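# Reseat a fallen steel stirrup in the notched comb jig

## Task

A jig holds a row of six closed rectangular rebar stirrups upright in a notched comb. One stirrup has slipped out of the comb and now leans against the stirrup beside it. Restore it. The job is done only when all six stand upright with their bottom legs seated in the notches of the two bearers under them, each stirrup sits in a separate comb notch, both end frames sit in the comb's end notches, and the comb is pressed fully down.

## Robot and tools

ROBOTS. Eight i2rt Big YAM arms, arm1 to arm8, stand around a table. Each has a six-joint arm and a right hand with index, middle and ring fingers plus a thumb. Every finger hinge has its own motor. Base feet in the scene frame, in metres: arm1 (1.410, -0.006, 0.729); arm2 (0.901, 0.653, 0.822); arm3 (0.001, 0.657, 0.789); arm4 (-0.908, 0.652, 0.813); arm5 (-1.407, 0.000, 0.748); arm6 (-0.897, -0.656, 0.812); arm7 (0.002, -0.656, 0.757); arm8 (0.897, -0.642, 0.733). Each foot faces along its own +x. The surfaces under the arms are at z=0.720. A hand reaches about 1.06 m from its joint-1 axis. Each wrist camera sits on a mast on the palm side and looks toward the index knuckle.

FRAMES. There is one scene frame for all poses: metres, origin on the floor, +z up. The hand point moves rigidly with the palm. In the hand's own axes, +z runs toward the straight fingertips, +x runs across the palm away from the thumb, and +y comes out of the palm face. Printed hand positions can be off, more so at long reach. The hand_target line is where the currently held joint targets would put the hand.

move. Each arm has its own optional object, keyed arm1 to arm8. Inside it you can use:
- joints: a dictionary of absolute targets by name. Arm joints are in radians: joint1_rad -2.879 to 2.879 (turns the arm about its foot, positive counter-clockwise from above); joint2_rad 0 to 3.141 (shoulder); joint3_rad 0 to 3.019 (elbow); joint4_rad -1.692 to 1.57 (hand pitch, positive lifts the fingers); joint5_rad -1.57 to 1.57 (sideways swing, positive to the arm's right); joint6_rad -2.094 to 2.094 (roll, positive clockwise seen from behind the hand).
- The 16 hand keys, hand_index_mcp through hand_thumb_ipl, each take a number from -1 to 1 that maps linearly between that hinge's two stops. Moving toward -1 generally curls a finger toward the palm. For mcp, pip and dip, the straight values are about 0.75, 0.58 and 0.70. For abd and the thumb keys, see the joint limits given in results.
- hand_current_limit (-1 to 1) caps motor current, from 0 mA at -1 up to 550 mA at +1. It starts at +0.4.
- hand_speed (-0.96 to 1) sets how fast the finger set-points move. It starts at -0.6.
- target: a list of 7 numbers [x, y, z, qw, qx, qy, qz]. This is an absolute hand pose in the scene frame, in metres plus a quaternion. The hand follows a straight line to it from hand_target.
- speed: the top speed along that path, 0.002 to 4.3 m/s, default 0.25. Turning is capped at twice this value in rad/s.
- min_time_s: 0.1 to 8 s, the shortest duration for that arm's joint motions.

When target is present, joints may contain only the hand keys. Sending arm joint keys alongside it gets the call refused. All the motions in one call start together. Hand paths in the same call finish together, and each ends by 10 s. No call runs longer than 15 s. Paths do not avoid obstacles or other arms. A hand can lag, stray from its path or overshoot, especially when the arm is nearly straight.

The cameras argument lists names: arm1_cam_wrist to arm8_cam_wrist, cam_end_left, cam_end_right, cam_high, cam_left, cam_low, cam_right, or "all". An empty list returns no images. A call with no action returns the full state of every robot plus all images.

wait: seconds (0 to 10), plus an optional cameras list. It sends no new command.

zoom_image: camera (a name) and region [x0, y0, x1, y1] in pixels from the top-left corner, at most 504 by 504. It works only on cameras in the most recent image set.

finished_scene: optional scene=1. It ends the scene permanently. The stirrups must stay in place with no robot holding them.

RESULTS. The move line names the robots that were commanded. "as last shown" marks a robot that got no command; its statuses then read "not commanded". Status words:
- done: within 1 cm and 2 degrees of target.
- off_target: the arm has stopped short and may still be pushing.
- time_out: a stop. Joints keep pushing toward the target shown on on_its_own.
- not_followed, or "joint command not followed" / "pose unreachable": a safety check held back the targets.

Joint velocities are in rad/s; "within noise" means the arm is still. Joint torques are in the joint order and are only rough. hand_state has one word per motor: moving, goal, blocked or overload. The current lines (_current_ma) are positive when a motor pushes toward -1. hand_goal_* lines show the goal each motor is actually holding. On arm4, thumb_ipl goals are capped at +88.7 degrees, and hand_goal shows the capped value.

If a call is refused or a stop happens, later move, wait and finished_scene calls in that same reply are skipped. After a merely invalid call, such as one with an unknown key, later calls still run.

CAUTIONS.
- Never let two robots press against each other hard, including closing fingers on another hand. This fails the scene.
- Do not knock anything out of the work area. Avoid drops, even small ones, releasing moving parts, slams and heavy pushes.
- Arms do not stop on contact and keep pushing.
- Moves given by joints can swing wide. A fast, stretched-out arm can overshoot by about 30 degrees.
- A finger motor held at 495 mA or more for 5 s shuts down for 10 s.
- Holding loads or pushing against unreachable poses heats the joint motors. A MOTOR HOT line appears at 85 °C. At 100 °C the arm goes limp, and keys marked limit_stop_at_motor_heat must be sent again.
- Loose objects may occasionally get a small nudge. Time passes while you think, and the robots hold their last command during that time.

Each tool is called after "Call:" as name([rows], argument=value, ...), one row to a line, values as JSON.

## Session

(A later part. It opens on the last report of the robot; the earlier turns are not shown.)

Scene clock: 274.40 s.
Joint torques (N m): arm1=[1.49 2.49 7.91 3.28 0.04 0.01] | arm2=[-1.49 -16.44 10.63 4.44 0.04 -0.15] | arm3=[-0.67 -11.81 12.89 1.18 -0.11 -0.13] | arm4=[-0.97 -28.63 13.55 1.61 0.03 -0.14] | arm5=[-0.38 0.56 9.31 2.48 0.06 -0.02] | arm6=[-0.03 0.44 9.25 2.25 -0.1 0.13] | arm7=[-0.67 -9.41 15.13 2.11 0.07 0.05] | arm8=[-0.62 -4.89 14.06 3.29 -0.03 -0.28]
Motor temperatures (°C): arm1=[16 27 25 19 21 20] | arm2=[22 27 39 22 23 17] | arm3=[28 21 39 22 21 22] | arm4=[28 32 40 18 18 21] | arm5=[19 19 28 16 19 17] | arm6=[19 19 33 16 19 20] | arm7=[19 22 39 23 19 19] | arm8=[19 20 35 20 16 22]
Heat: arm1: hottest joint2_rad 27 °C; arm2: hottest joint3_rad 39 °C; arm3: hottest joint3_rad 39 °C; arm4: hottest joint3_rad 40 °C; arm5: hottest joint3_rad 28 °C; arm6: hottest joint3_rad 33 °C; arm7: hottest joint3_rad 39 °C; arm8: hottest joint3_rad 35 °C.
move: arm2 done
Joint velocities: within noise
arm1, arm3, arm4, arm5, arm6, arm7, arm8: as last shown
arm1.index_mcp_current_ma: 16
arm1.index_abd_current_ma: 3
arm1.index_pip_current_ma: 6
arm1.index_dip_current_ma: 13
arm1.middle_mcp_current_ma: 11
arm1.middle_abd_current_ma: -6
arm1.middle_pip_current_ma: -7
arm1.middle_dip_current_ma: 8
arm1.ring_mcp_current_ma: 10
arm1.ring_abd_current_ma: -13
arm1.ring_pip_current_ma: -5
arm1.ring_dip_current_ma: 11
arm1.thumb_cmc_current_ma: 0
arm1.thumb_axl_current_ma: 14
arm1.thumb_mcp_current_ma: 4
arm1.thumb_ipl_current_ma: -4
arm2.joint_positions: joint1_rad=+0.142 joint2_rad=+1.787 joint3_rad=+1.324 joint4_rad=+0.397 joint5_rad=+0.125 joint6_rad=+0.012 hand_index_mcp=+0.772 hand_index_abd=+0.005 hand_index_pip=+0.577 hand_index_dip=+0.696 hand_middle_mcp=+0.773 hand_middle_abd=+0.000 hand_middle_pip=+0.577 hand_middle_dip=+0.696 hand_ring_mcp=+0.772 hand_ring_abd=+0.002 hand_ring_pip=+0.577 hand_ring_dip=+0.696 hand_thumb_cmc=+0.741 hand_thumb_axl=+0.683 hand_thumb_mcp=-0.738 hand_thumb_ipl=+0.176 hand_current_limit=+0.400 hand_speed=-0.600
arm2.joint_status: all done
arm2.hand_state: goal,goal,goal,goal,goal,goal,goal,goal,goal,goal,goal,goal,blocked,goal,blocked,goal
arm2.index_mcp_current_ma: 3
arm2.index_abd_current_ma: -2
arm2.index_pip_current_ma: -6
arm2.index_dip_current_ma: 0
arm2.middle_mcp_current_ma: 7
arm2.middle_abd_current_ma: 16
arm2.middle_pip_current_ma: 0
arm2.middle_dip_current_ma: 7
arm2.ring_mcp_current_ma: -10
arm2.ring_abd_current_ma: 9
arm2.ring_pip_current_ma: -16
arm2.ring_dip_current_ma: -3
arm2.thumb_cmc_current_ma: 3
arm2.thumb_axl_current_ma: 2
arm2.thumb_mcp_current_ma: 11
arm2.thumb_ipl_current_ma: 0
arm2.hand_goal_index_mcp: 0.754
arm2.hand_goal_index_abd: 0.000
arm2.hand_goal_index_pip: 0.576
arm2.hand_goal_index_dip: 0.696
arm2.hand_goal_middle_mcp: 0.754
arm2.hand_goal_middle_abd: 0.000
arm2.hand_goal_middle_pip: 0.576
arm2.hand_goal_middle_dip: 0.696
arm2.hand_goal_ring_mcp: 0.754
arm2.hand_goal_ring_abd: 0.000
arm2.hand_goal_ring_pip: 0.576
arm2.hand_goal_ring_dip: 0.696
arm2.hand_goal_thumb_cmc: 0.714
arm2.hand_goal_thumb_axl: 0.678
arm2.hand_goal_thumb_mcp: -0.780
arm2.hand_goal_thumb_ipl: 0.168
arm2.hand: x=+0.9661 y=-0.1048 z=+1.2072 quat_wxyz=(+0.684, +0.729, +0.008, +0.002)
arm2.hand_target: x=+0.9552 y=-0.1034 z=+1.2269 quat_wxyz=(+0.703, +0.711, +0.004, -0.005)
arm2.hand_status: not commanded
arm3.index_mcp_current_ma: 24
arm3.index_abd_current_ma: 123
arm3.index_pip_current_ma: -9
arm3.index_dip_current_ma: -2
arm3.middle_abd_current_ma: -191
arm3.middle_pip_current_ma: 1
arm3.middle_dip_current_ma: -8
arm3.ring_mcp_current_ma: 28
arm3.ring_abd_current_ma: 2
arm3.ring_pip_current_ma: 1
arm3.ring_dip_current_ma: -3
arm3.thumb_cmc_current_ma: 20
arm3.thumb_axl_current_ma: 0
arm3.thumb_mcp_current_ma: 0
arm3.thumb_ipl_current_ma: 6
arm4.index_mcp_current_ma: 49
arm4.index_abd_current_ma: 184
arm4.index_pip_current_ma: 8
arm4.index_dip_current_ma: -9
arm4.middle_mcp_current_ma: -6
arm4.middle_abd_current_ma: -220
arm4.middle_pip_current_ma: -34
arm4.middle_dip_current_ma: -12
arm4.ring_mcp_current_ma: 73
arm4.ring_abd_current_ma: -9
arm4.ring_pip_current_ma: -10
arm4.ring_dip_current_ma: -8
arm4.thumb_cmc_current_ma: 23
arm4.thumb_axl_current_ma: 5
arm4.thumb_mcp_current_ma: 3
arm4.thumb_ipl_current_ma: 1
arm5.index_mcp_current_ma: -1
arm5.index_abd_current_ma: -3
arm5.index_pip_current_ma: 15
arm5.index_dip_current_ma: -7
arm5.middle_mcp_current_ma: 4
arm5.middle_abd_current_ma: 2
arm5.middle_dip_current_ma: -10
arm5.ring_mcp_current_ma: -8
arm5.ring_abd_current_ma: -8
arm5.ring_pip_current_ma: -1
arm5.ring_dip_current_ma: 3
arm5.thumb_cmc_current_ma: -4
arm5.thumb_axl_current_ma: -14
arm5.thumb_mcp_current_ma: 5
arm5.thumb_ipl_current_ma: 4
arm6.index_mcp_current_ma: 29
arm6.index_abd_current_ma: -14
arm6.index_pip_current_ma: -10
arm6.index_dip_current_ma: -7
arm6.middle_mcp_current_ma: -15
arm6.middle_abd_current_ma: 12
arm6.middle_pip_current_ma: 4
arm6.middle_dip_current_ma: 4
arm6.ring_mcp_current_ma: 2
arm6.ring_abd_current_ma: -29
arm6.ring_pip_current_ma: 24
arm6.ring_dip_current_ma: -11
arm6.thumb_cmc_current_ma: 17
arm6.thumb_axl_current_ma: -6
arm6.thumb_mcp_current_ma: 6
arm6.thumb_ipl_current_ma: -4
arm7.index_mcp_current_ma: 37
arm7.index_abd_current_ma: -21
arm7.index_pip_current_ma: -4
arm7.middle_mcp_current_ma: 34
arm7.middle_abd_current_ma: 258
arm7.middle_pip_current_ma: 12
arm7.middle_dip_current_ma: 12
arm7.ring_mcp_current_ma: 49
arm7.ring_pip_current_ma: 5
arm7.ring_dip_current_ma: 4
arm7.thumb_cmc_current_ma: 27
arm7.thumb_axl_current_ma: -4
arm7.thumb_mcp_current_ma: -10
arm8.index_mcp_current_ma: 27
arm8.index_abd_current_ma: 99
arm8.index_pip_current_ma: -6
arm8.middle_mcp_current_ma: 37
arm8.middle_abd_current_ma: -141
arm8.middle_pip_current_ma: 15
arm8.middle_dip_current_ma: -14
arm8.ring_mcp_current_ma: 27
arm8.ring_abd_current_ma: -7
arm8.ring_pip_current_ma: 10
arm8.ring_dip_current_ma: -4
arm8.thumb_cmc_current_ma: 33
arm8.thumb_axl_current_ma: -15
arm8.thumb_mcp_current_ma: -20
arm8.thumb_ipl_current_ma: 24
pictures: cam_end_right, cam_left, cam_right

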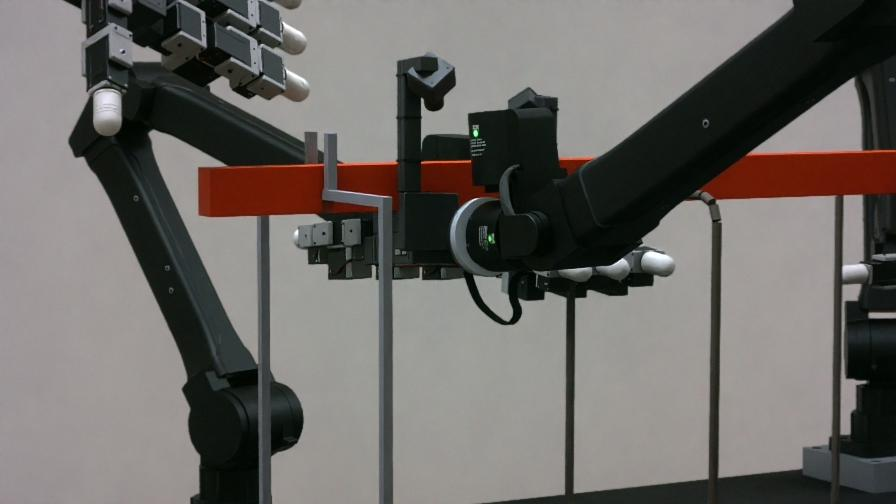

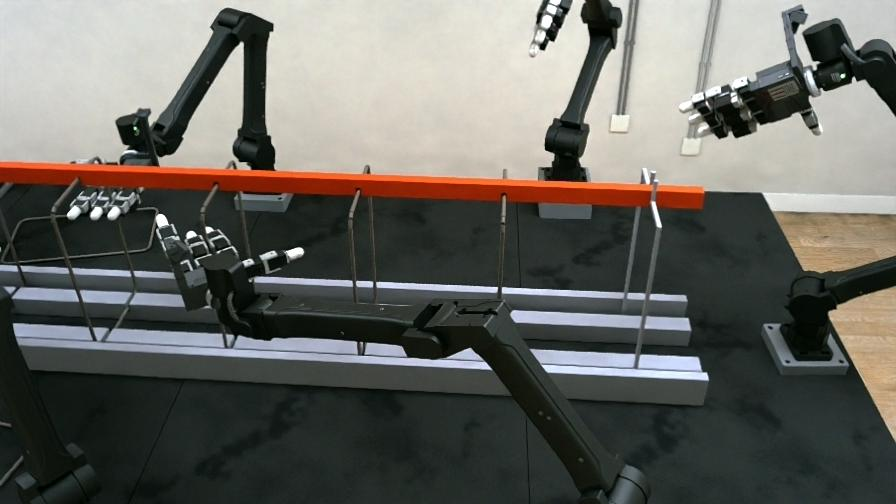

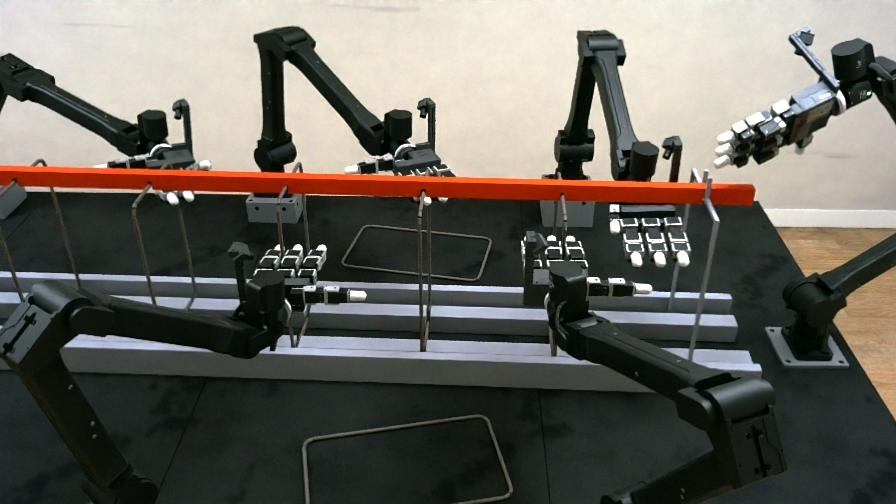

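Call:
move(arm2={"joints": {"joint2_rad": 1.79, "joint3_rad": 1.328, "joint4_rad": 0.43}, "min_time_s": 1.5})

Call:
move(arm2={"joints": {"joint2_rad": 1.80, "joint3_rad": 1.313, "joint4_rad": 0.43}, "min_time_s": 1.5}, cameras=["cam_right", "cam_left", "cam_end_right"])

Call:
zoom_image(camera="cam_end_right", region=[250, 100, 430, 250])

Call:
zoom_image(camera="cam_end_right", region=[180, 80, 530, 380])

Scene clock: 277.10 s.
Joint torques (N m): arm1=[1.85 2.14 8.01 3.11 0.05 0] | arm2=[-1.55 -15.97 9.99 4.33 0.05 -0.15] | arm3=[-0.62 -11.75 12.89 1.18 -0.11 -0.13] | arm4=[-0.85 -27.75 13.9 1.52 0.1 -0.15] | arm5=[-0.32 0.5 9.31 2.48 0.06 -0.03] | arm6=[-0.03 0.38 9.25 2.25 -0.1 0.13] | arm7=[-0.79 -9.58 15.17 2.19 0.08 0.02] | arm8=[-0.5 -5.13 14.05 3.26 -0.04 -0.28]
Motor temperatures (°C): arm1=[16 27 25 19 21 20] | arm2=[22 27 39 22 23 17] | arm3=[28 21 39 22 21 22] | arm4=[28 32 40 18 18 21] | arm5=[19 19 28 16 19 17] | arm6=[19 19 33 16 19 20] | arm7=[19 22 39 23 19 19] | arm8=[19 20 35 20 16 22]
Heat: arm1: hottest joint2_rad 27 °C; arm2: hottest joint3_rad 39 °C; arm3: hottest joint3_rad 39 °C; arm4: hottest joint3_rad 40 °C; arm5: hottest joint3_rad 28 °C; arm6: hottest joint3_rad 33 °C; arm7: hottest joint3_rad 39 °C; arm8: hottest joint3_rad 35 °C.
move: arm2 done
Joint velocities: within noise
arm1, arm3, arm4, arm5, arm6, arm7, arm8: as last shown
arm1.index_mcp_current_ma: 12
arm1.index_abd_current_ma: 2
arm1.index_pip_current_ma: 11
arm1.index_dip_current_ma: 0
arm1.middle_mcp_current_ma: 3
arm1.middle_abd_current_ma: -9
arm1.middle_pip_current_ma: -18
arm1.middle_dip_current_ma: 9
arm1.ring_mcp_current_ma: 14
arm1.ring_abd_current_ma: -4
arm1.ring_pip_current_ma: -6
arm1.ring_dip_current_ma: 12
arm1.thumb_cmc_current_ma: -2
arm1.thumb_axl_current_ma: 8
arm1.thumb_mcp_current_ma: 2
arm1.thumb_ipl_current_ma: 0
arm2.joint_positions: joint1_rad=+0.142 joint2_rad=+1.787 joint3_rad=+1.323 joint4_rad=+0.400 joint5_rad=+0.125 joint6_rad=+0.012 hand_index_mcp=+0.772 hand_index_abd=+0.005 hand_index_pip=+0.577 hand_index_dip=+0.696 hand_middle_mcp=+0.773 hand_middle_abd=+0.000 hand_middle_pip=+0.577 hand_middle_dip=+0.696 hand_ring_mcp=+0.772 hand_ring_abd=+0.002 hand_ring_pip=+0.577 hand_ring_dip=+0.696 hand_thumb_cmc=+0.740 hand_thumb_axl=+0.683 hand_thumb_mcp=-0.738 hand_thumb_ipl=+0.176 hand_current_limit=+0.400 hand_speed=-0.600
arm2.joint_status: all done
arm2.hand_state: goal,goal,goal,goal,goal,goal,goal,goal,goal,goal,goal,goal,blocked,goal,blocked,goal
arm2.index_mcp_current_ma: 8
arm2.index_abd_current_ma: 23
arm2.index_pip_current_ma: -9
arm2.index_dip_current_ma: -2
arm2.middle_mcp_current_ma: 3
arm2.middle_abd_current_ma: 0
arm2.middle_pip_current_ma: 7
arm2.middle_dip_current_ma: -8
arm2.ring_mcp_current_ma: -12
arm2.ring_abd_current_ma: 6
arm2.ring_pip_current_ma: 1
arm2.ring_dip_current_ma: -7
arm2.thumb_cmc_current_ma: 2
arm2.thumb_axl_current_ma: 7
arm2.thumb_mcp_current_ma: 1
arm2.thumb_ipl_current_ma: 4
arm2.hand_goal_index_mcp: 0.754
arm2.hand_goal_index_abd: 0.000
arm2.hand_goal_index_pip: 0.576
arm2.hand_goal_index_dip: 0.696
arm2.hand_goal_middle_mcp: 0.754
arm2.hand_goal_middle_abd: 0.000
arm2.hand_goal_middle_pip: 0.576
arm2.hand_goal_middle_dip: 0.696
arm2.hand_goal_ring_mcp: 0.754
arm2.hand_goal_ring_abd: 0.000
arm2.hand_goal_ring_pip: 0.576
arm2.hand_goal_ring_dip: 0.696
arm2.hand_goal_thumb_cmc: 0.714
arm2.hand_goal_thumb_axl: 0.678
arm2.hand_goal_thumb_mcp: -0.780
arm2.hand_goal_thumb_ipl: 0.168
arm2.hand: x=+0.9660 y=-0.1046 z=+1.2069 quat_wxyz=(+0.685, +0.729, +0.008, +0.002)
arm2.hand_target: x=+0.9552 y=-0.1046 z=+1.2158 quat_wxyz=(+0.697, +0.717, +0.005, -0.006)
arm2.hand_status: not commanded
arm3.index_mcp_current_ma: 23
arm3.index_abd_current_ma: 118
arm3.index_pip_current_ma: -5
arm3.index_dip_current_ma: -3
arm3.middle_mcp_current_ma: 21
arm3.middle_abd_current_ma: -193
arm3.middle_pip_current_ma: 0
arm3.middle_dip_current_ma: -11
arm3.ring_mcp_current_ma: 23
arm3.ring_abd_current_ma: -5
arm3.ring_pip_current_ma: -7
arm3.ring_dip_current_ma: -4
arm3.thumb_cmc_current_ma: 19
arm3.thumb_axl_current_ma: -1
arm3.thumb_mcp_current_ma: 2
arm3.thumb_ipl_current_ma: 11
arm4.index_mcp_current_ma: 38
arm4.index_abd_current_ma: 178
arm4.index_dip_current_ma: 9
arm4.middle_mcp_current_ma: -2
arm4.middle_abd_current_ma: -226
arm4.middle_pip_current_ma: -22
arm4.ring_mcp_current_ma: 80
arm4.ring_abd_current_ma: -7
arm4.ring_pip_current_ma: 5
arm4.ring_dip_current_ma: 3
arm4.thumb_cmc_current_ma: 29
arm4.thumb_axl_current_ma: -4
arm4.thumb_mcp_current_ma: -9
arm5.index_mcp_current_ma: -9
arm5.index_abd_current_ma: -1
arm5.index_pip_current_ma: 12
arm5.index_dip_current_ma: -9
arm5.middle_mcp_current_ma: 7
arm5.middle_abd_current_ma: 8
arm5.middle_pip_current_ma: 1
arm5.middle_dip_current_ma: -3
arm5.ring_abd_current_ma: -6
arm5.ring_pip_current_ma: 0
arm5.ring_dip_current_ma: 4
arm5.thumb_cmc_current_ma: -2
arm5.thumb_axl_current_ma: -6
arm5.thumb_mcp_current_ma: 8
arm5.thumb_ipl_current_ma: 8
arm6.index_mcp_current_ma: -2
arm6.index_abd_current_ma: -5
arm6.index_pip_current_ma: -14
arm6.index_dip_current_ma: -15
arm6.middle_mcp_current_ma: -4
arm6.middle_abd_current_ma: 5
arm6.middle_pip_current_ma: 6
arm6.middle_dip_current_ma: 18
arm6.ring_mcp_current_ma: -4
arm6.ring_abd_current_ma: -1
arm6.ring_pip_current_ma: 12
arm6.ring_dip_current_ma: -1
arm6.thumb_cmc_current_ma: 3
arm6.thumb_axl_current_ma: -3
arm6.thumb_mcp_current_ma: -3
arm7.index_mcp_current_ma: 43
arm7.index_abd_current_ma: -28
arm7.index_pip_current_ma: -2
arm7.index_dip_current_ma: 5
arm7.middle_mcp_current_ma: 30
arm7.middle_abd_current_ma: 255
arm7.middle_pip_current_ma: 16
arm7.middle_dip_current_ma: 13
arm7.ring_mcp_current_ma: 44
arm7.ring_abd_current_ma: -383
arm7.ring_dip_current_ma: 3
arm7.thumb_mcp_current_ma: -6
arm7.thumb_ipl_current_ma: -2
arm8.index_mcp_current_ma: 40
arm8.index_abd_current_ma: 119
arm8.index_pip_current_ma: 10
arm8.index_dip_current_ma: 10
arm8.middle_mcp_current_ma: 44
arm8.middle_abd_current_ma: -123
arm8.middle_pip_current_ma: 19
arm8.middle_dip_current_ma: -19
arm8.ring_mcp_current_ma: 31
arm8.ring_abd_current_ma: -28
arm8.ring_pip_current_ma: -14
arm8.ring_dip_current_ma: -7
arm8.thumb_cmc_current_ma: 21
arm8.thumb_axl_current_ma: -11
arm8.thumb_mcp_current_ma: -11
arm8.thumb_ipl_current_ma: 6
pictures: none

Scene clock: 278.87 s.
Joint torques (N m): arm1=[1.67 2.08 7.95 3.02 0.09 0.05] | arm2=[-1.49 -15.33 9.21 3.89 0.04 -0.14] | arm3=[-0.67 -11.81 12.89 1.18 -0.11 -0.13] | arm4=[-0.79 -28.69 13.9 1.57 0.11 -0.22] | arm5=[-0.32 0.56 9.31 2.5 0.06 -0.02] | arm6=[-0.03 0.44 9.24 2.28 -0.11 0.13] | arm7=[-0.85 -9.64 15.13 2.11 0.07 0.05] | arm8=[-0.5 -4.95 14.06 3.26 -0.04 -0.27]
Motor temperatures (°C): arm1=[16 27 25 19 21 20] | arm2=[22 27 39 22 23 17] | arm3=[28 21 39 22 21 22] | arm4=[28 32 40 18 18 21] | arm5=[19 19 28 16 19 17] | arm6=[19 19 33 16 19 20] | arm7=[19 22 39 23 19 19] | arm8=[19 20 35 20 16 22]
Heat: arm1: hottest joint2_rad 27 °C; arm2: hottest joint3_rad 39 °C; arm3: hottest joint3_rad 39 °C; arm4: hottest joint3_rad 40 °C; arm5: hottest joint3_rad 28 °C; arm6: hottest joint3_rad 33 °C; arm7: hottest joint3_rad 39 °C; arm8: hottest joint3_rad 35 °C.
move: arm2 done
Joint velocities: within noise
arm1, arm3, arm4, arm5, arm6, arm7, arm8: as last shown
arm1.index_mcp_current_ma: 6
arm1.index_abd_current_ma: 8
arm1.index_pip_current_ma: 7
arm1.index_dip_current_ma: 7
arm1.middle_mcp_current_ma: 11
arm1.middle_pip_current_ma: -7
arm1.middle_dip_current_ma: 7
arm1.ring_mcp_current_ma: 12
arm1.ring_abd_current_ma: -7
arm1.ring_pip_current_ma: -7
arm1.ring_dip_current_ma: 5
arm1.thumb_cmc_current_ma: -1
arm1.thumb_mcp_current_ma: 8
arm1.thumb_ipl_current_ma: -1
arm2.joint_positions: joint1_rad=+0.142 joint2_rad=+1.787 joint3_rad=+1.318 joint4_rad=+0.410 joint5_rad=+0.125 joint6_rad=+0.012 hand_index_mcp=+0.772 hand_index_abd=+0.005 hand_index_pip=+0.577 hand_index_dip=+0.696 hand_middle_mcp=+0.773 hand_middle_abd=+0.000 hand_middle_pip=+0.577 hand_middle_dip=+0.696 hand_ring_mcp=+0.772 hand_ring_abd=+0.002 hand_ring_pip=+0.577 hand_ring_dip=+0.696 hand_thumb_cmc=+0.737 hand_thumb_axl=+0.684 hand_thumb_mcp=-0.739 hand_thumb_ipl=+0.176 hand_current_limit=+0.400 hand_speed=-0.600
arm2.joint_status: all done
arm2.hand_state: goal,goal,goal,goal,goal,goal,goal,goal,goal,goal,goal,goal,blocked,goal,blocked,goal
arm2.index_mcp_current_ma: 2
arm2.index_abd_current_ma: 9
arm2.index_pip_current_ma: 0
arm2.index_dip_current_ma: 6
arm2.middle_mcp_current_ma: 12
arm2.middle_abd_current_ma: -3
arm2.middle_pip_current_ma: 6
arm2.middle_dip_current_ma: -6
arm2.ring_mcp_current_ma: -19
arm2.ring_abd_current_ma: 7
arm2.ring_pip_current_ma: 8
arm2.ring_dip_current_ma: -14
arm2.thumb_cmc_current_ma: 6
arm2.thumb_axl_current_ma: 9
arm2.thumb_mcp_current_ma: 8
arm2.thumb_ipl_current_ma: -11
arm2.hand_goal_index_mcp: 0.754
arm2.hand_goal_index_abd: 0.000
arm2.hand_goal_index_pip: 0.576
arm2.hand_goal_index_dip: 0.696
arm2.hand_goal_middle_mcp: 0.754
arm2.hand_goal_middle_abd: 0.000
arm2.hand_goal_middle_pip: 0.576
arm2.hand_goal_middle_dip: 0.696
arm2.hand_goal_ring_mcp: 0.754
arm2.hand_goal_ring_abd: 0.000
arm2.hand_goal_ring_pip: 0.576
arm2.hand_goal_ring_dip: 0.696
arm2.hand_goal_thumb_cmc: 0.714
arm2.hand_goal_thumb_axl: 0.678
arm2.hand_goal_thumb_mcp: -0.780
arm2.hand_goal_thumb_ipl: 0.168
arm2.hand: x=+0.9659 y=-0.1035 z=+1.2061 quat_wxyz=(+0.686, +0.727, +0.008, +0.002)
arm2.hand_target: x=+0.9551 y=-0.1056 z=+1.1994 quat_wxyz=(+0.688, +0.726, +0.006, -0.007)
arm2.hand_status: not commanded
arm3.index_mcp_current_ma: 29
arm3.index_abd_current_ma: 117
arm3.index_pip_current_ma: -9
arm3.middle_mcp_current_ma: 25
arm3.middle_abd_current_ma: -192
arm3.middle_pip_current_ma: 5
arm3.middle_dip_current_ma: -6
arm3.ring_mcp_current_ma: 26
arm3.ring_abd_current_ma: 0
arm3.ring_pip_current_ma: -3
arm3.ring_dip_current_ma: -1
arm3.thumb_cmc_current_ma: 21
arm3.thumb_mcp_current_ma: -2
arm3.thumb_ipl_current_ma: 10
arm4.index_mcp_current_ma: 46
arm4.index_abd_current_ma: 189
arm4.index_pip_current_ma: -3
arm4.index_dip_current_ma: 0
arm4.middle_mcp_current_ma: -13
arm4.middle_abd_current_ma: -231
arm4.middle_pip_current_ma: -23
arm4.middle_dip_current_ma: -16
arm4.ring_mcp_current_ma: 68
arm4.ring_abd_current_ma: 7
arm4.ring_pip_current_ma: -1
arm4.ring_dip_current_ma: 7
arm4.thumb_cmc_current_ma: 19
arm4.thumb_axl_current_ma: 12
arm4.thumb_mcp_current_ma: 2
arm4.thumb_ipl_current_ma: -1
arm5.index_mcp_current_ma: -2
arm5.index_abd_current_ma: -2
arm5.index_pip_current_ma: 7
arm5.index_dip_current_ma: -10
arm5.middle_mcp_current_ma: 8
arm5.middle_abd_current_ma: 5
arm5.middle_dip_current_ma: -2
arm5.ring_mcp_current_ma: -10
arm5.ring_pip_current_ma: 7
arm5.ring_dip_current_ma: -3
arm5.thumb_cmc_current_ma: -7
arm5.thumb_axl_current_ma: -7
arm5.thumb_mcp_current_ma: 10
arm5.thumb_ipl_current_ma: 4
arm6.index_mcp_current_ma: -7
arm6.index_abd_current_ma: -17
arm6.index_pip_current_ma: 4
arm6.index_dip_current_ma: -12
arm6.middle_mcp_current_ma: -9
arm6.middle_abd_current_ma: 9
arm6.middle_pip_current_ma: 3
arm6.middle_dip_current_ma: 6
arm6.ring_mcp_current_ma: 5
arm6.ring_abd_current_ma: -19
arm6.ring_pip_current_ma: 11
arm6.ring_dip_current_ma: -7
arm6.thumb_cmc_current_ma: 7
arm6.thumb_axl_current_ma: -24
arm6.thumb_mcp_current_ma: -5
arm6.thumb_ipl_current_ma: -33
arm7.index_mcp_current_ma: 45
arm7.index_abd_current_ma: -23
arm7.index_pip_current_ma: -3
arm7.middle_mcp_current_ma: 33
arm7.middle_abd_current_ma: 254
arm7.middle_pip_current_ma: 14
arm7.middle_dip_current_ma: 9
arm7.ring_mcp_current_ma: 45
arm7.ring_dip_current_ma: 2
arm7.thumb_axl_current_ma: -7
arm7.thumb_mcp_current_ma: -8
arm7.thumb_ipl_current_ma: 2
arm8.index_mcp_current_ma: 43
arm8.index_abd_current_ma: 114
arm8.index_pip_current_ma: -4
arm8.index_dip_current_ma: -5
arm8.middle_mcp_current_ma: 34
arm8.middle_abd_current_ma: -135
arm8.middle_pip_current_ma: 8
arm8.middle_dip_current_ma: 0
arm8.ring_mcp_current_ma: 27
arm8.ring_abd_current_ma: -27
arm8.ring_pip_current_ma: -3
arm8.ring_dip_current_ma: -10
arm8.thumb_cmc_current_ma: 19
arm8.thumb_axl_current_ma: -14
arm8.thumb_mcp_current_ma: -23
arm8.thumb_ipl_current_ma: 4
pictures: cam_end_right, cam_left, cam_right

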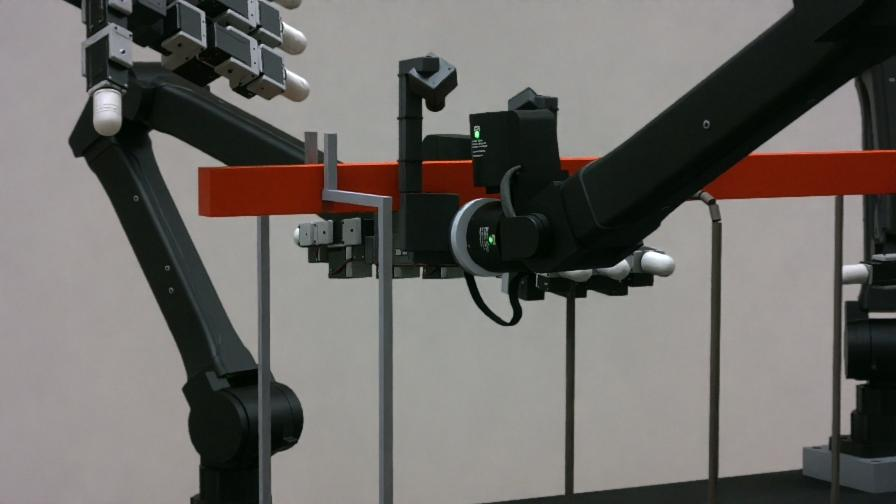

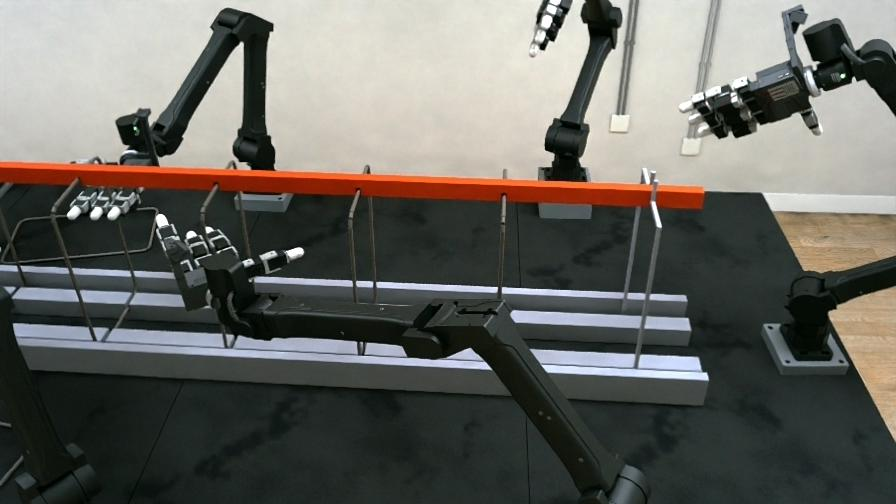

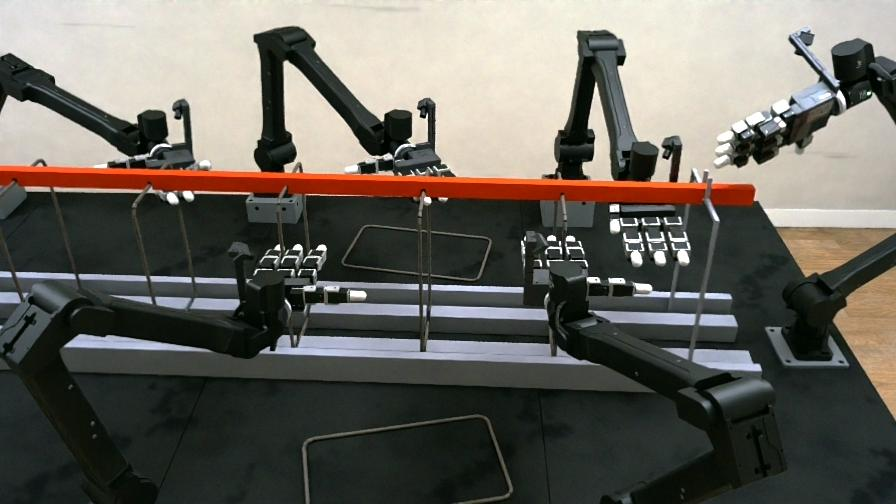

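Scaled by 2.800.

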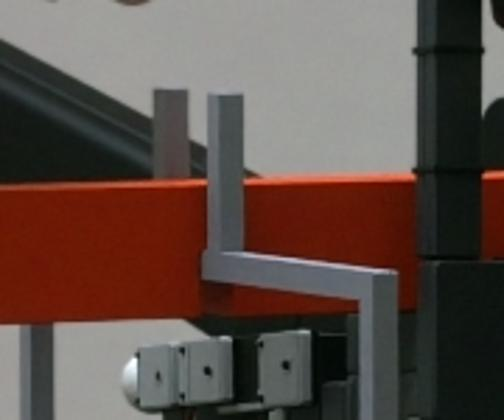

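Scaled by 1.440.

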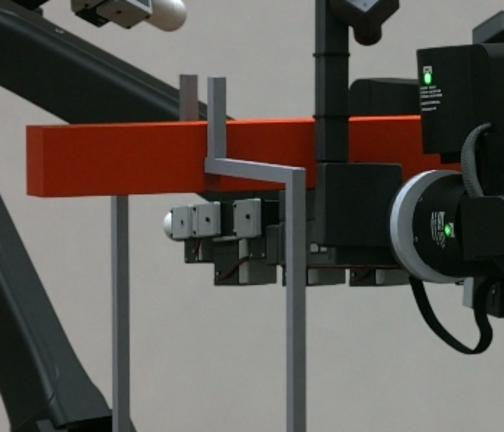

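Call:
move(arm2={"target": [0.955, -0.10, 1.150, 0.6947, 0.7193, 0, 0], "speed": 0.04}, cameras=["cam_right", "cam_end_right"])

Call:
zoom_image(camera="cam_end_right", region=[180, 80, 530, 380])

Scene clock: 281.27 s.
Joint torques (N m): arm1=[1.44 2.49 7.91 3.21 0.06 0.04] | arm2=[-1.2 -14.33 8.5 3.67 0.13 0.02] | arm3=[-0.67 -11.81 12.89 1.18 -0.11 -0.13] | arm4=[-1.38 -27.81 13.49 1.77 0.11 -0.2] | arm5=[-0.32 0.56 9.32 2.48 0.06 -0.03] | arm6=[0.03 0.44 9.25 2.25 -0.11 0.13] | arm7=[-0.85 -9.52 15.1 2.1 0.09 0.03] | arm8=[-0.56 -5.01 14.05 3.26 -0.03 -0.27]
Motor temperatures (°C): arm1=[16 27 25 19 21 20] | arm2=[22 27 38 22 23 17] | arm3=[28 21 39 22 21 22] | arm4=[28 32 40 18 18 21] | arm5=[19 19 28 16 19 17] | arm6=[19 19 33 16 19 20] | arm7=[19 22 40 23 19 19] | arm8=[19 20 35 20 16 22]
Heat: arm1: hottest joint2_rad 27 °C; arm2: hottest joint3_rad 38 °C; arm3: hottest joint3_rad 39 °C; arm4: hottest joint3_rad 40 °C; arm5: hottest joint3_rad 28 °C; arm6: hottest joint3_rad 33 °C; arm7: hottest joint3_rad 40 °C; arm8: hottest joint3_rad 35 °C.
move: arm2 off_target
Joint velocities: within noise
arm1.joint_positions: joint1_rad=+0.242 joint2_rad=+0.555 joint3_rad=+1.408 joint4_rad=-1.215 joint5_rad=-0.003 joint6_rad=+1.053 hand_index_mcp=+0.769 hand_index_abd=+0.001 hand_index_pip=+0.577 hand_index_dip=+0.696 hand_middle_mcp=+0.769 hand_middle_abd=+0.002 hand_middle_pip=+0.577 hand_middle_dip=+0.696 hand_ring_mcp=+0.772 hand_ring_abd=+0.001 hand_ring_pip=+0.577 hand_ring_dip=+0.696 hand_thumb_cmc=+0.728 hand_thumb_axl=+0.677 hand_thumb_mcp=+0.224 hand_thumb_ipl=+0.168 hand_current_limit=+0.400 hand_speed=-0.600
arm1.joint_status: not commanded
arm1.hand_state: goal,goal,goal,goal,goal,goal,goal,goal,goal,goal,goal,goal,goal,goal,goal,goal
arm1.index_mcp_current_ma: 13
arm1.index_abd_current_ma: 3
arm1.index_pip_current_ma: 9
arm1.index_dip_current_ma: 4
arm1.middle_mcp_current_ma: 10
arm1.middle_abd_current_ma: -9
arm1.middle_pip_current_ma: -5
arm1.middle_dip_current_ma: 6
arm1.ring_mcp_current_ma: 10
arm1.ring_abd_current_ma: 1
arm1.ring_pip_current_ma: -3
arm1.ring_dip_current_ma: 15
arm1.thumb_cmc_current_ma: -2
arm1.thumb_axl_current_ma: 10
arm1.thumb_mcp_current_ma: -1
arm1.thumb_ipl_current_ma: 0
arm1.hand_goal_index_mcp: 0.754
arm1.hand_goal_index_abd: 0.000
arm1.hand_goal_index_pip: 0.576
arm1.hand_goal_index_dip: 0.696
arm1.hand_goal_middle_mcp: 0.754
arm1.hand_goal_middle_abd: 0.000
arm1.hand_goal_middle_pip: 0.576
arm1.hand_goal_middle_dip: 0.696
arm1.hand_goal_ring_mcp: 0.754
arm1.hand_goal_ring_abd: 0.000
arm1.hand_goal_ring_pip: 0.576
arm1.hand_goal_ring_dip: 0.696
arm1.hand_goal_thumb_cmc: 0.714
arm1.hand_goal_thumb_axl: 0.678
arm1.hand_goal_thumb_mcp: 0.226
arm1.hand_goal_thumb_ipl: 0.168
arm1.hand: x=+1.1657 y=+0.0276 z=+1.3357 quat_wxyz=(+0.562, +0.304, -0.765, -0.071)
arm1.hand_target: x=+1.1648 y=+0.0262 z=+1.3383 quat_wxyz=(+0.572, +0.302, -0.760, -0.069)
arm1.hand_status: not commanded
arm2.joint_positions: joint1_rad=+0.142 joint2_rad=+1.837 joint3_rad=+1.251 joint4_rad=+0.566 joint5_rad=+0.125 joint6_rad=+0.012 hand_index_mcp=+0.772 hand_index_abd=+0.005 hand_index_pip=+0.577 hand_index_dip=+0.696 hand_middle_mcp=+0.773 hand_middle_abd=+0.000 hand_middle_pip=+0.577 hand_middle_dip=+0.696 hand_ring_mcp=+0.772 hand_ring_abd=+0.002 hand_ring_pip=+0.577 hand_ring_dip=+0.696 hand_thumb_cmc=+0.735 hand_thumb_axl=+0.685 hand_thumb_mcp=-0.739 hand_thumb_ipl=+0.176 hand_current_limit=+0.400 hand_speed=-0.600
arm2.joint_status: not commanded
arm2.hand_state: goal,goal,goal,goal,goal,goal,goal,goal,goal,goal,goal,goal,blocked,goal,blocked,goal
arm2.index_mcp_current_ma: 5
arm2.index_abd_current_ma: 7
arm2.index_pip_current_ma: -17
arm2.index_dip_current_ma: 7
arm2.middle_mcp_current_ma: 8
arm2.middle_abd_current_ma: 15
arm2.middle_pip_current_ma: -2
arm2.middle_dip_current_ma: -7
arm2.ring_mcp_current_ma: -13
arm2.ring_abd_current_ma: 7
arm2.ring_pip_current_ma: 7
arm2.ring_dip_current_ma: -2
arm2.thumb_cmc_current_ma: 6
arm2.thumb_axl_current_ma: -1
arm2.thumb_mcp_current_ma: 15
arm2.thumb_ipl_current_ma: 6
arm2.hand_goal_index_mcp: 0.754
arm2.hand_goal_index_abd: 0.000
arm2.hand_goal_index_pip: 0.576
arm2.hand_goal_index_dip: 0.696
arm2.hand_goal_middle_mcp: 0.754
arm2.hand_goal_middle_abd: 0.000
arm2.hand_goal_middle_pip: 0.576
arm2.hand_goal_middle_dip: 0.696
arm2.hand_goal_ring_mcp: 0.754
arm2.hand_goal_ring_abd: 0.000
arm2.hand_goal_ring_pip: 0.576
arm2.hand_goal_ring_dip: 0.696
arm2.hand_goal_thumb_cmc: 0.714
arm2.hand_goal_thumb_axl: 0.678
arm2.hand_goal_thumb_mcp: -0.780
arm2.hand_goal_thumb_ipl: 0.168
arm2.hand: x=+0.9643 y=-0.0958 z=+1.1696 quat_wxyz=(+0.701, +0.713, +0.006, +0.004)
arm2.hand_target: x=+0.9551 y=-0.0995 z=+1.1500 quat_wxyz=(+0.695, +0.719, +0.000, +0.000)
arm2.hand_status: off_target (0.022 m and 1.3 deg from the pose sent, 0.057 m and 1.6 deg at the start)
arm3.joint_positions: joint1_rad=+0.961 joint2_rad=+1.684 joint3_rad=+1.118 joint4_rad=+0.548 joint5_rad=+0.481 joint6_rad=+0.004 hand_index_mcp=+0.771 hand_index_abd=-0.032 hand_index_pip=+0.577 hand_index_dip=+0.696 hand_middle_mcp=+0.769 hand_middle_abd=+0.030 hand_middle_pip=+0.577 hand_middle_dip=+0.696 hand_ring_mcp=+0.768 hand_ring_abd=+0.001 hand_ring_pip=+0.577 hand_ring_dip=+0.696 hand_thumb_cmc=+0.728 hand_thumb_axl=+0.677 hand_thumb_mcp=+0.228 hand_thumb_ipl=+0.168 hand_current_limit=+0.400 hand_speed=-0.600
arm3.joint_status: not commanded
arm3.hand_state: goal,blocked,goal,goal,goal,blocked,goal,goal,goal,goal,goal,goal,goal,goal,goal,goal
arm3.index_mcp_current_ma: 26
arm3.index_abd_current_ma: 118
arm3.index_pip_current_ma: -5
arm3.index_dip_current_ma: -2
arm3.middle_mcp_current_ma: 26
arm3.middle_abd_current_ma: -194
arm3.middle_pip_current_ma: 2
arm3.middle_dip_current_ma: -11
arm3.ring_mcp_current_ma: 27
arm3.ring_abd_current_ma: 3
arm3.ring_pip_current_ma: -2
arm3.ring_dip_current_ma: -4
arm3.thumb_cmc_current_ma: 21
arm3.thumb_axl_current_ma: 2
arm3.thumb_mcp_current_ma: 1
arm3.thumb_ipl_current_ma: 9
arm3.hand_goal_index_mcp: 0.754
arm3.hand_goal_index_abd: -0.150
arm3.hand_goal_index_pip: 0.576
arm3.hand_goal_index_dip: 0.696
arm3.hand_goal_middle_mcp: 0.754
arm3.hand_goal_middle_abd: 0.190
arm3.hand_goal_middle_pip: 0.576
arm3.hand_goal_middle_dip: 0.696
arm3.hand_goal_ring_mcp: 0.754
arm3.hand_goal_ring_abd: 0.000
arm3.hand_goal_ring_pip: 0.576
arm3.hand_goal_ring_dip: 0.696
arm3.hand_goal_thumb_cmc: 0.714
arm3.hand_goal_thumb_axl: 0.678
arm3.hand_goal_thumb_mcp: 0.226
arm3.hand_goal_thumb_ipl: 0.168
arm3.hand: x=+0.4760 y=+0.1779 z=+1.1754 quat_wxyz=(+0.690, +0.689, +0.157, +0.157)
arm3.hand_target: x=+0.4800 y=+0.1635 z=+1.1768 quat_wxyz=(+0.690, +0.690, +0.153, +0.153)
arm3.hand_status: not commanded
arm4.joint_positions: joint1_rad=+1.171 joint2_rad=+2.289 joint3_rad=+2.042 joint4_rad=+0.219 joint5_rad=+0.612 joint6_rad=+0.000 hand_index_mcp=+0.766 hand_index_abd=-0.077 hand_index_pip=+0.577 hand_index_dip=+0.696 hand_middle_mcp=+0.755 hand_middle_abd=+0.032 hand_middle_pip=+0.570 hand_middle_dip=+0.690 hand_ring_mcp=+0.317 hand_ring_abd=-0.005 hand_ring_pip=+0.577 hand_ring_dip=+0.696 hand_thumb_cmc=+0.721 hand_thumb_axl=+0.677 hand_thumb_mcp=+0.226 hand_thumb_ipl=+0.168 hand_current_limit=+0.400 hand_speed=-0.600
arm4.joint_status: not commanded
arm4.hand_state: goal,blocked,goal,goal,goal,blocked,goal,goal,goal,goal,goal,goal,goal,goal,goal,goal
arm4.index_mcp_current_ma: 45
arm4.index_abd_current_ma: 178
arm4.index_pip_current_ma: 20
arm4.index_dip_current_ma: 4
arm4.middle_mcp_current_ma: -7
arm4.middle_abd_current_ma: -228
arm4.middle_pip_current_ma: -27
arm4.middle_dip_current_ma: -22
arm4.ring_mcp_current_ma: 84
arm4.ring_abd_current_ma: -2
arm4.ring_pip_current_ma: 8
arm4.ring_dip_current_ma: -6
arm4.thumb_cmc_current_ma: 24
arm4.thumb_axl_current_ma: 9
arm4.thumb_mcp_current_ma: -3
arm4.thumb_ipl_current_ma: -17
arm4.hand_goal_index_mcp: 0.754
arm4.hand_goal_index_abd: -0.150
arm4.hand_goal_index_pip: 0.576
arm4.hand_goal_index_dip: 0.696
arm4.hand_goal_middle_mcp: 0.754
arm4.hand_goal_middle_abd: 0.120
arm4.hand_goal_middle_pip: 0.576
arm4.hand_goal_middle_dip: 0.696
arm4.hand_goal_ring_mcp: 0.300
arm4.hand_goal_ring_abd: 0.000
arm4.hand_goal_ring_pip: 0.576
arm4.hand_goal_ring_dip: 0.696
arm4.hand_goal_thumb_cmc: 0.714
arm4.hand_goal_thumb_axl: 0.678
arm4.hand_goal_thumb_mcp: 0.226
arm4.hand_goal_thumb_ipl: 0.168
arm4.hand: x=-0.1406 y=+0.1722 z=+1.1727 quat_wxyz=(+0.674, +0.690, +0.191, +0.184)
arm4.hand_target: x=-0.1407 y=+0.1637 z=+1.1886 quat_wxyz=(+0.683, +0.683, +0.183, +0.183)
arm4.hand_status: not commanded
arm5.joint_positions: joint1_rad=-0.432 joint2_rad=+0.645 joint3_rad=+1.439 joint4_rad=-1.339 joint5_rad=-0.024 joint6_rad=+1.060 hand_index_mcp=+0.756 hand_index_abd=+0.000 hand_index_pip=+0.577 hand_index_dip=+0.696 hand_middle_mcp=+0.755 hand_middle_abd=+0.000 hand_middle_pip=+0.577 hand_middle_dip=+0.696 hand_ring_mcp=+0.755 hand_ring_abd=+0.000 hand_ring_pip=+0.577 hand_ring_dip=+0.696 hand_thumb_cmc=+0.716 hand_thumb_axl=+0.677 hand_thumb_mcp=+0.226 hand_thumb_ipl=+0.168 hand_current_limit=+0.400 hand_speed=-0.600
arm5.joint_status: not commanded
arm5.hand_state: goal,goal,goal,goal,goal,goal,goal,goal,goal,goal,goal,goal,goal,goal,goal,goal
arm5.index_mcp_current_ma: -1
arm5.index_abd_current_ma: -3
arm5.index_pip_current_ma: 9
arm5.index_dip_current_ma: -12
arm5.middle_mcp_current_ma: 0
arm5.middle_abd_current_ma: 2
arm5.middle_pip_current_ma: 3
arm5.middle_dip_current_ma: -10
arm5.ring_mcp_current_ma: -6
arm5.ring_abd_current_ma: -8
arm5.ring_pip_current_ma: 4
arm5.ring_dip_current_ma: -2
arm5.thumb_cmc_current_ma: -5
arm5.thumb_axl_current_ma: -11
arm5.thumb_mcp_current_ma: 9
arm5.thumb_ipl_current_ma: 3
arm5.hand_goal_index_mcp: 0.754
arm5.hand_goal_index_abd: 0.000
arm5.hand_goal_index_pip: 0.576
arm5.hand_goal_index_dip: 0.696
arm5.hand_goal_middle_mcp: 0.754
arm5.hand_goal_middle_abd: 0.000
arm5.hand_goal_middle_pip: 0.576
arm5.hand_goal_middle_dip: 0.696
arm5.hand_goal_ring_mcp: 0.754
arm5.hand_goal_ring_abd: 0.000
arm5.hand_goal_ring_pip: 0.576
arm5.hand_goal_ring_dip: 0.696
arm5.hand_goal_thumb_cmc: 0.714
arm5.hand_goal_thumb_axl: 0.678
arm5.hand_goal_thumb_mcp: 0.226
arm5.hand_goal_thumb_ipl: 0.168
arm5.hand: x=-1.2037 y=-0.1707 z=+1.3222 quat_wxyz=(+0.202, +0.869, +0.061, +0.447)
arm5.hand_target: x=-1.2066 y=-0.1696 z=+1.3357 quat_wxyz=(+0.208, +0.861, +0.061, +0.459)
arm5.hand_status: not commanded
arm6.joint_positions: joint1_rad=-0.427 joint2_rad=+0.616 joint3_rad=+1.414 joint4_rad=-1.179 joint5_rad=-0.072 joint6_rad=+1.122 hand_index_mcp=+0.754 hand_index_abd=+0.003 hand_index_pip=+0.577 hand_index_dip=+0.696 hand_middle_mcp=+0.754 hand_middle_abd=+0.002 hand_middle_pip=+0.577 hand_middle_dip=+0.696 hand_ring_mcp=+0.754 hand_ring_abd=+0.003 hand_ring_pip=+0.577 hand_ring_dip=+0.696 hand_thumb_cmc=+0.714 hand_thumb_axl=+0.677 hand_thumb_mcp=+0.226 hand_thumb_ipl=+0.168 hand_current_limit=+0.400 hand_speed=-0.600
arm6.joint_status: not commanded
arm6.hand_state: goal,goal,goal,goal,goal,goal,goal,goal,goal,goal,goal,goal,goal,goal,goal,goal
arm6.index_mcp_current_ma: -8
arm6.index_abd_current_ma: 9
arm6.index_pip_current_ma: 9
arm6.index_dip_current_ma: -14
arm6.middle_mcp_current_ma: -21
arm6.middle_abd_current_ma: -5
arm6.middle_pip_current_ma: 20
arm6.middle_dip_current_ma: 1
arm6.ring_mcp_current_ma: -3
arm6.ring_abd_current_ma: -14
arm6.ring_pip_current_ma: 5
arm6.ring_dip_current_ma: -10
arm6.thumb_cmc_current_ma: -5
arm6.thumb_axl_current_ma: -1
arm6.thumb_mcp_current_ma: 0
arm6.thumb_ipl_current_ma: -8
arm6.hand_goal_index_mcp: 0.754
arm6.hand_goal_index_abd: 0.000
arm6.hand_goal_index_pip: 0.576
arm6.hand_goal_index_dip: 0.696
arm6.hand_goal_middle_mcp: 0.754
arm6.hand_goal_middle_abd: 0.000
arm6.hand_goal_middle_pip: 0.576
arm6.hand_goal_middle_dip: 0.696
arm6.hand_goal_ring_mcp: 0.754
arm6.hand_goal_ring_abd: 0.000
arm6.hand_goal_ring_pip: 0.576
arm6.hand_goal_ring_dip: 0.696
arm6.hand_goal_thumb_cmc: 0.714
arm6.hand_goal_thumb_axl: 0.678
arm6.hand_goal_thumb_mcp: 0.226
arm6.hand_goal_thumb_ipl: 0.168
arm6.hand: x=-0.7181 y=-0.4521 z=+1.4107 quat_wxyz=(-0.228, +0.562, +0.607, +0.514)
arm6.hand_target: x=-0.7194 y=-0.4553 z=+1.4202 quat_wxyz=(-0.231, +0.558, +0.603, +0.522)
arm6.hand_status: not commanded
arm7: as last shown
arm7.index_mcp_current_ma: 38
arm7.index_abd_current_ma: -28
arm7.index_pip_current_ma: -5
arm7.index_dip_current_ma: 6
arm7.middle_pip_current_ma: 18
arm7.middle_dip_current_ma: 14
arm7.ring_abd_current_ma: -381
arm7.ring_pip_current_ma: 2
arm7.ring_dip_current_ma: 5
arm7.thumb_cmc_current_ma: 23
arm7.thumb_axl_current_ma: -9
arm7.thumb_mcp_current_ma: -5
arm7.thumb_ipl_current_ma: -2
arm8.joint_positions: joint1_rad=+0.401 joint2_rad=+1.012 joint3_rad=+0.651 joint4_rad=+0.296 joint5_rad=+0.411 joint6_rad=+0.018 hand_index_mcp=+0.785 hand_index_abd=-0.030 hand_index_pip=+0.577 hand_index_dip=+0.696 hand_middle_mcp=+0.783 hand_middle_abd=+0.036 hand_middle_pip=+0.577 hand_middle_dip=+0.696 hand_ring_mcp=+0.780 hand_ring_abd=-0.006 hand_ring_pip=+0.577 hand_ring_dip=+0.696 hand_thumb_cmc=+0.737 hand_thumb_axl=+0.677 hand_thumb_mcp=+0.225 hand_thumb_ipl=+0.168 hand_current_limit=+0.400 hand_speed=-0.600
arm8.joint_status: not commanded
arm8.hand_state: blocked,blocked,goal,goal,blocked,blocked,goal,goal,blocked,goal,goal,goal,blocked,goal,goal,goal
arm8.index_mcp_current_ma: 38
arm8.index_abd_current_ma: 106
arm8.index_pip_current_ma: -2
arm8.index_dip_current_ma: 2
arm8.middle_mcp_current_ma: 39
arm8.middle_abd_current_ma: -138
arm8.middle_pip_current_ma: 8
arm8.middle_dip_current_ma: -6
arm8.ring_mcp_current_ma: 37
arm8.ring_abd_current_ma: -22
arm8.ring_pip_current_ma: 7
arm8.ring_dip_current_ma: -2
arm8.thumb_cmc_current_ma: 26
arm8.thumb_axl_current_ma: -1
arm8.thumb_mcp_current_ma: -23
arm8.thumb_ipl_current_ma: 0
arm8.hand_goal_index_mcp: 0.754
arm8.hand_goal_index_abd: -0.150
arm8.hand_goal_index_pip: 0.576
arm8.hand_goal_index_dip: 0.696
arm8.hand_goal_middle_mcp: 0.754
arm8.hand_goal_middle_abd: 0.190
arm8.hand_goal_middle_pip: 0.576
arm8.hand_goal_middle_dip: 0.696
arm8.hand_goal_ring_mcp: 0.754
arm8.hand_goal_ring_abd: 0.000
arm8.hand_goal_ring_pip: 0.576
arm8.hand_goal_ring_dip: 0.696
arm8.hand_goal_thumb_cmc: 0.714
arm8.hand_goal_thumb_axl: 0.678
arm8.hand_goal_thumb_mcp: 0.226
arm8.hand_goal_thumb_ipl: 0.168
arm8.hand: x=+0.7897 y=-0.1822 z=+1.1568 quat_wxyz=(+0.002, -0.007, +0.726, +0.687)
arm8.hand_target: x=+0.7910 y=-0.1760 z=+1.1862 quat_wxyz=(+0.000, +0.000, +0.707, +0.707)
arm8.hand_status: not commanded
pictures: cam_end_right, cam_right

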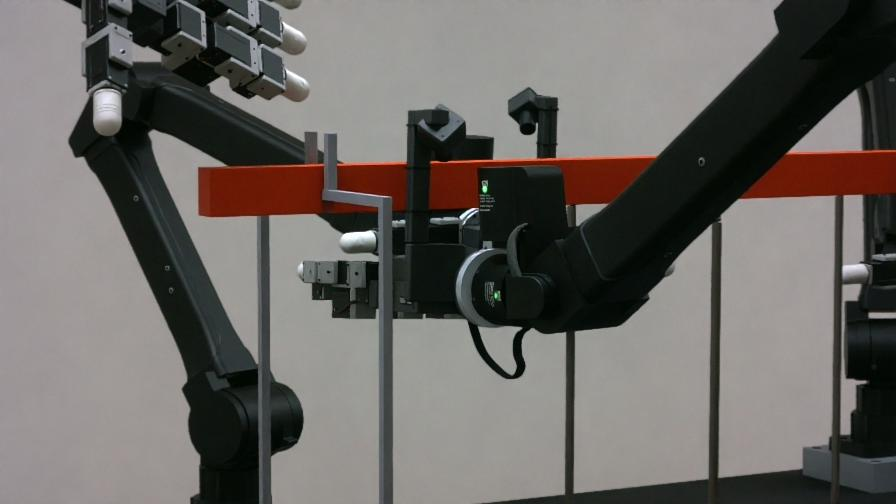

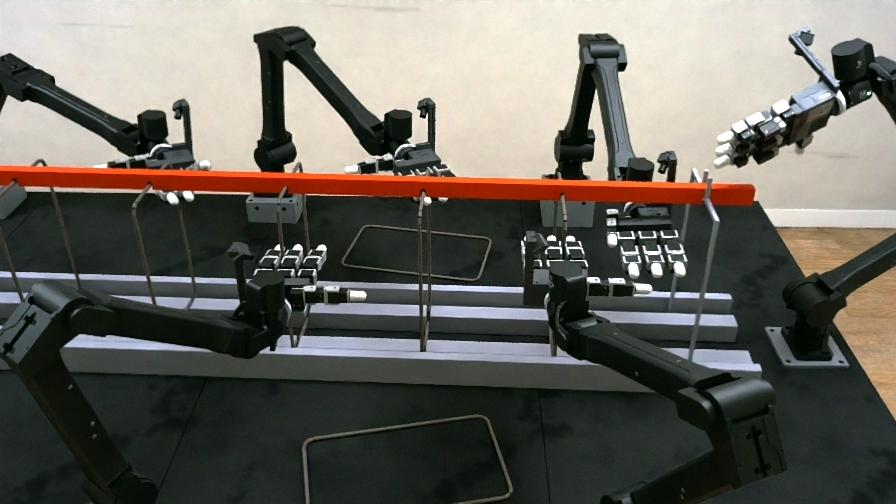

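Scaled by 1.440.

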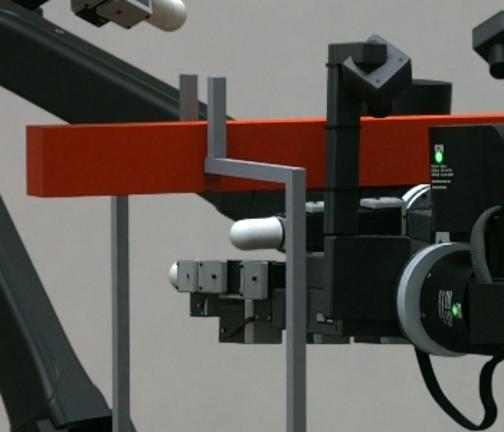

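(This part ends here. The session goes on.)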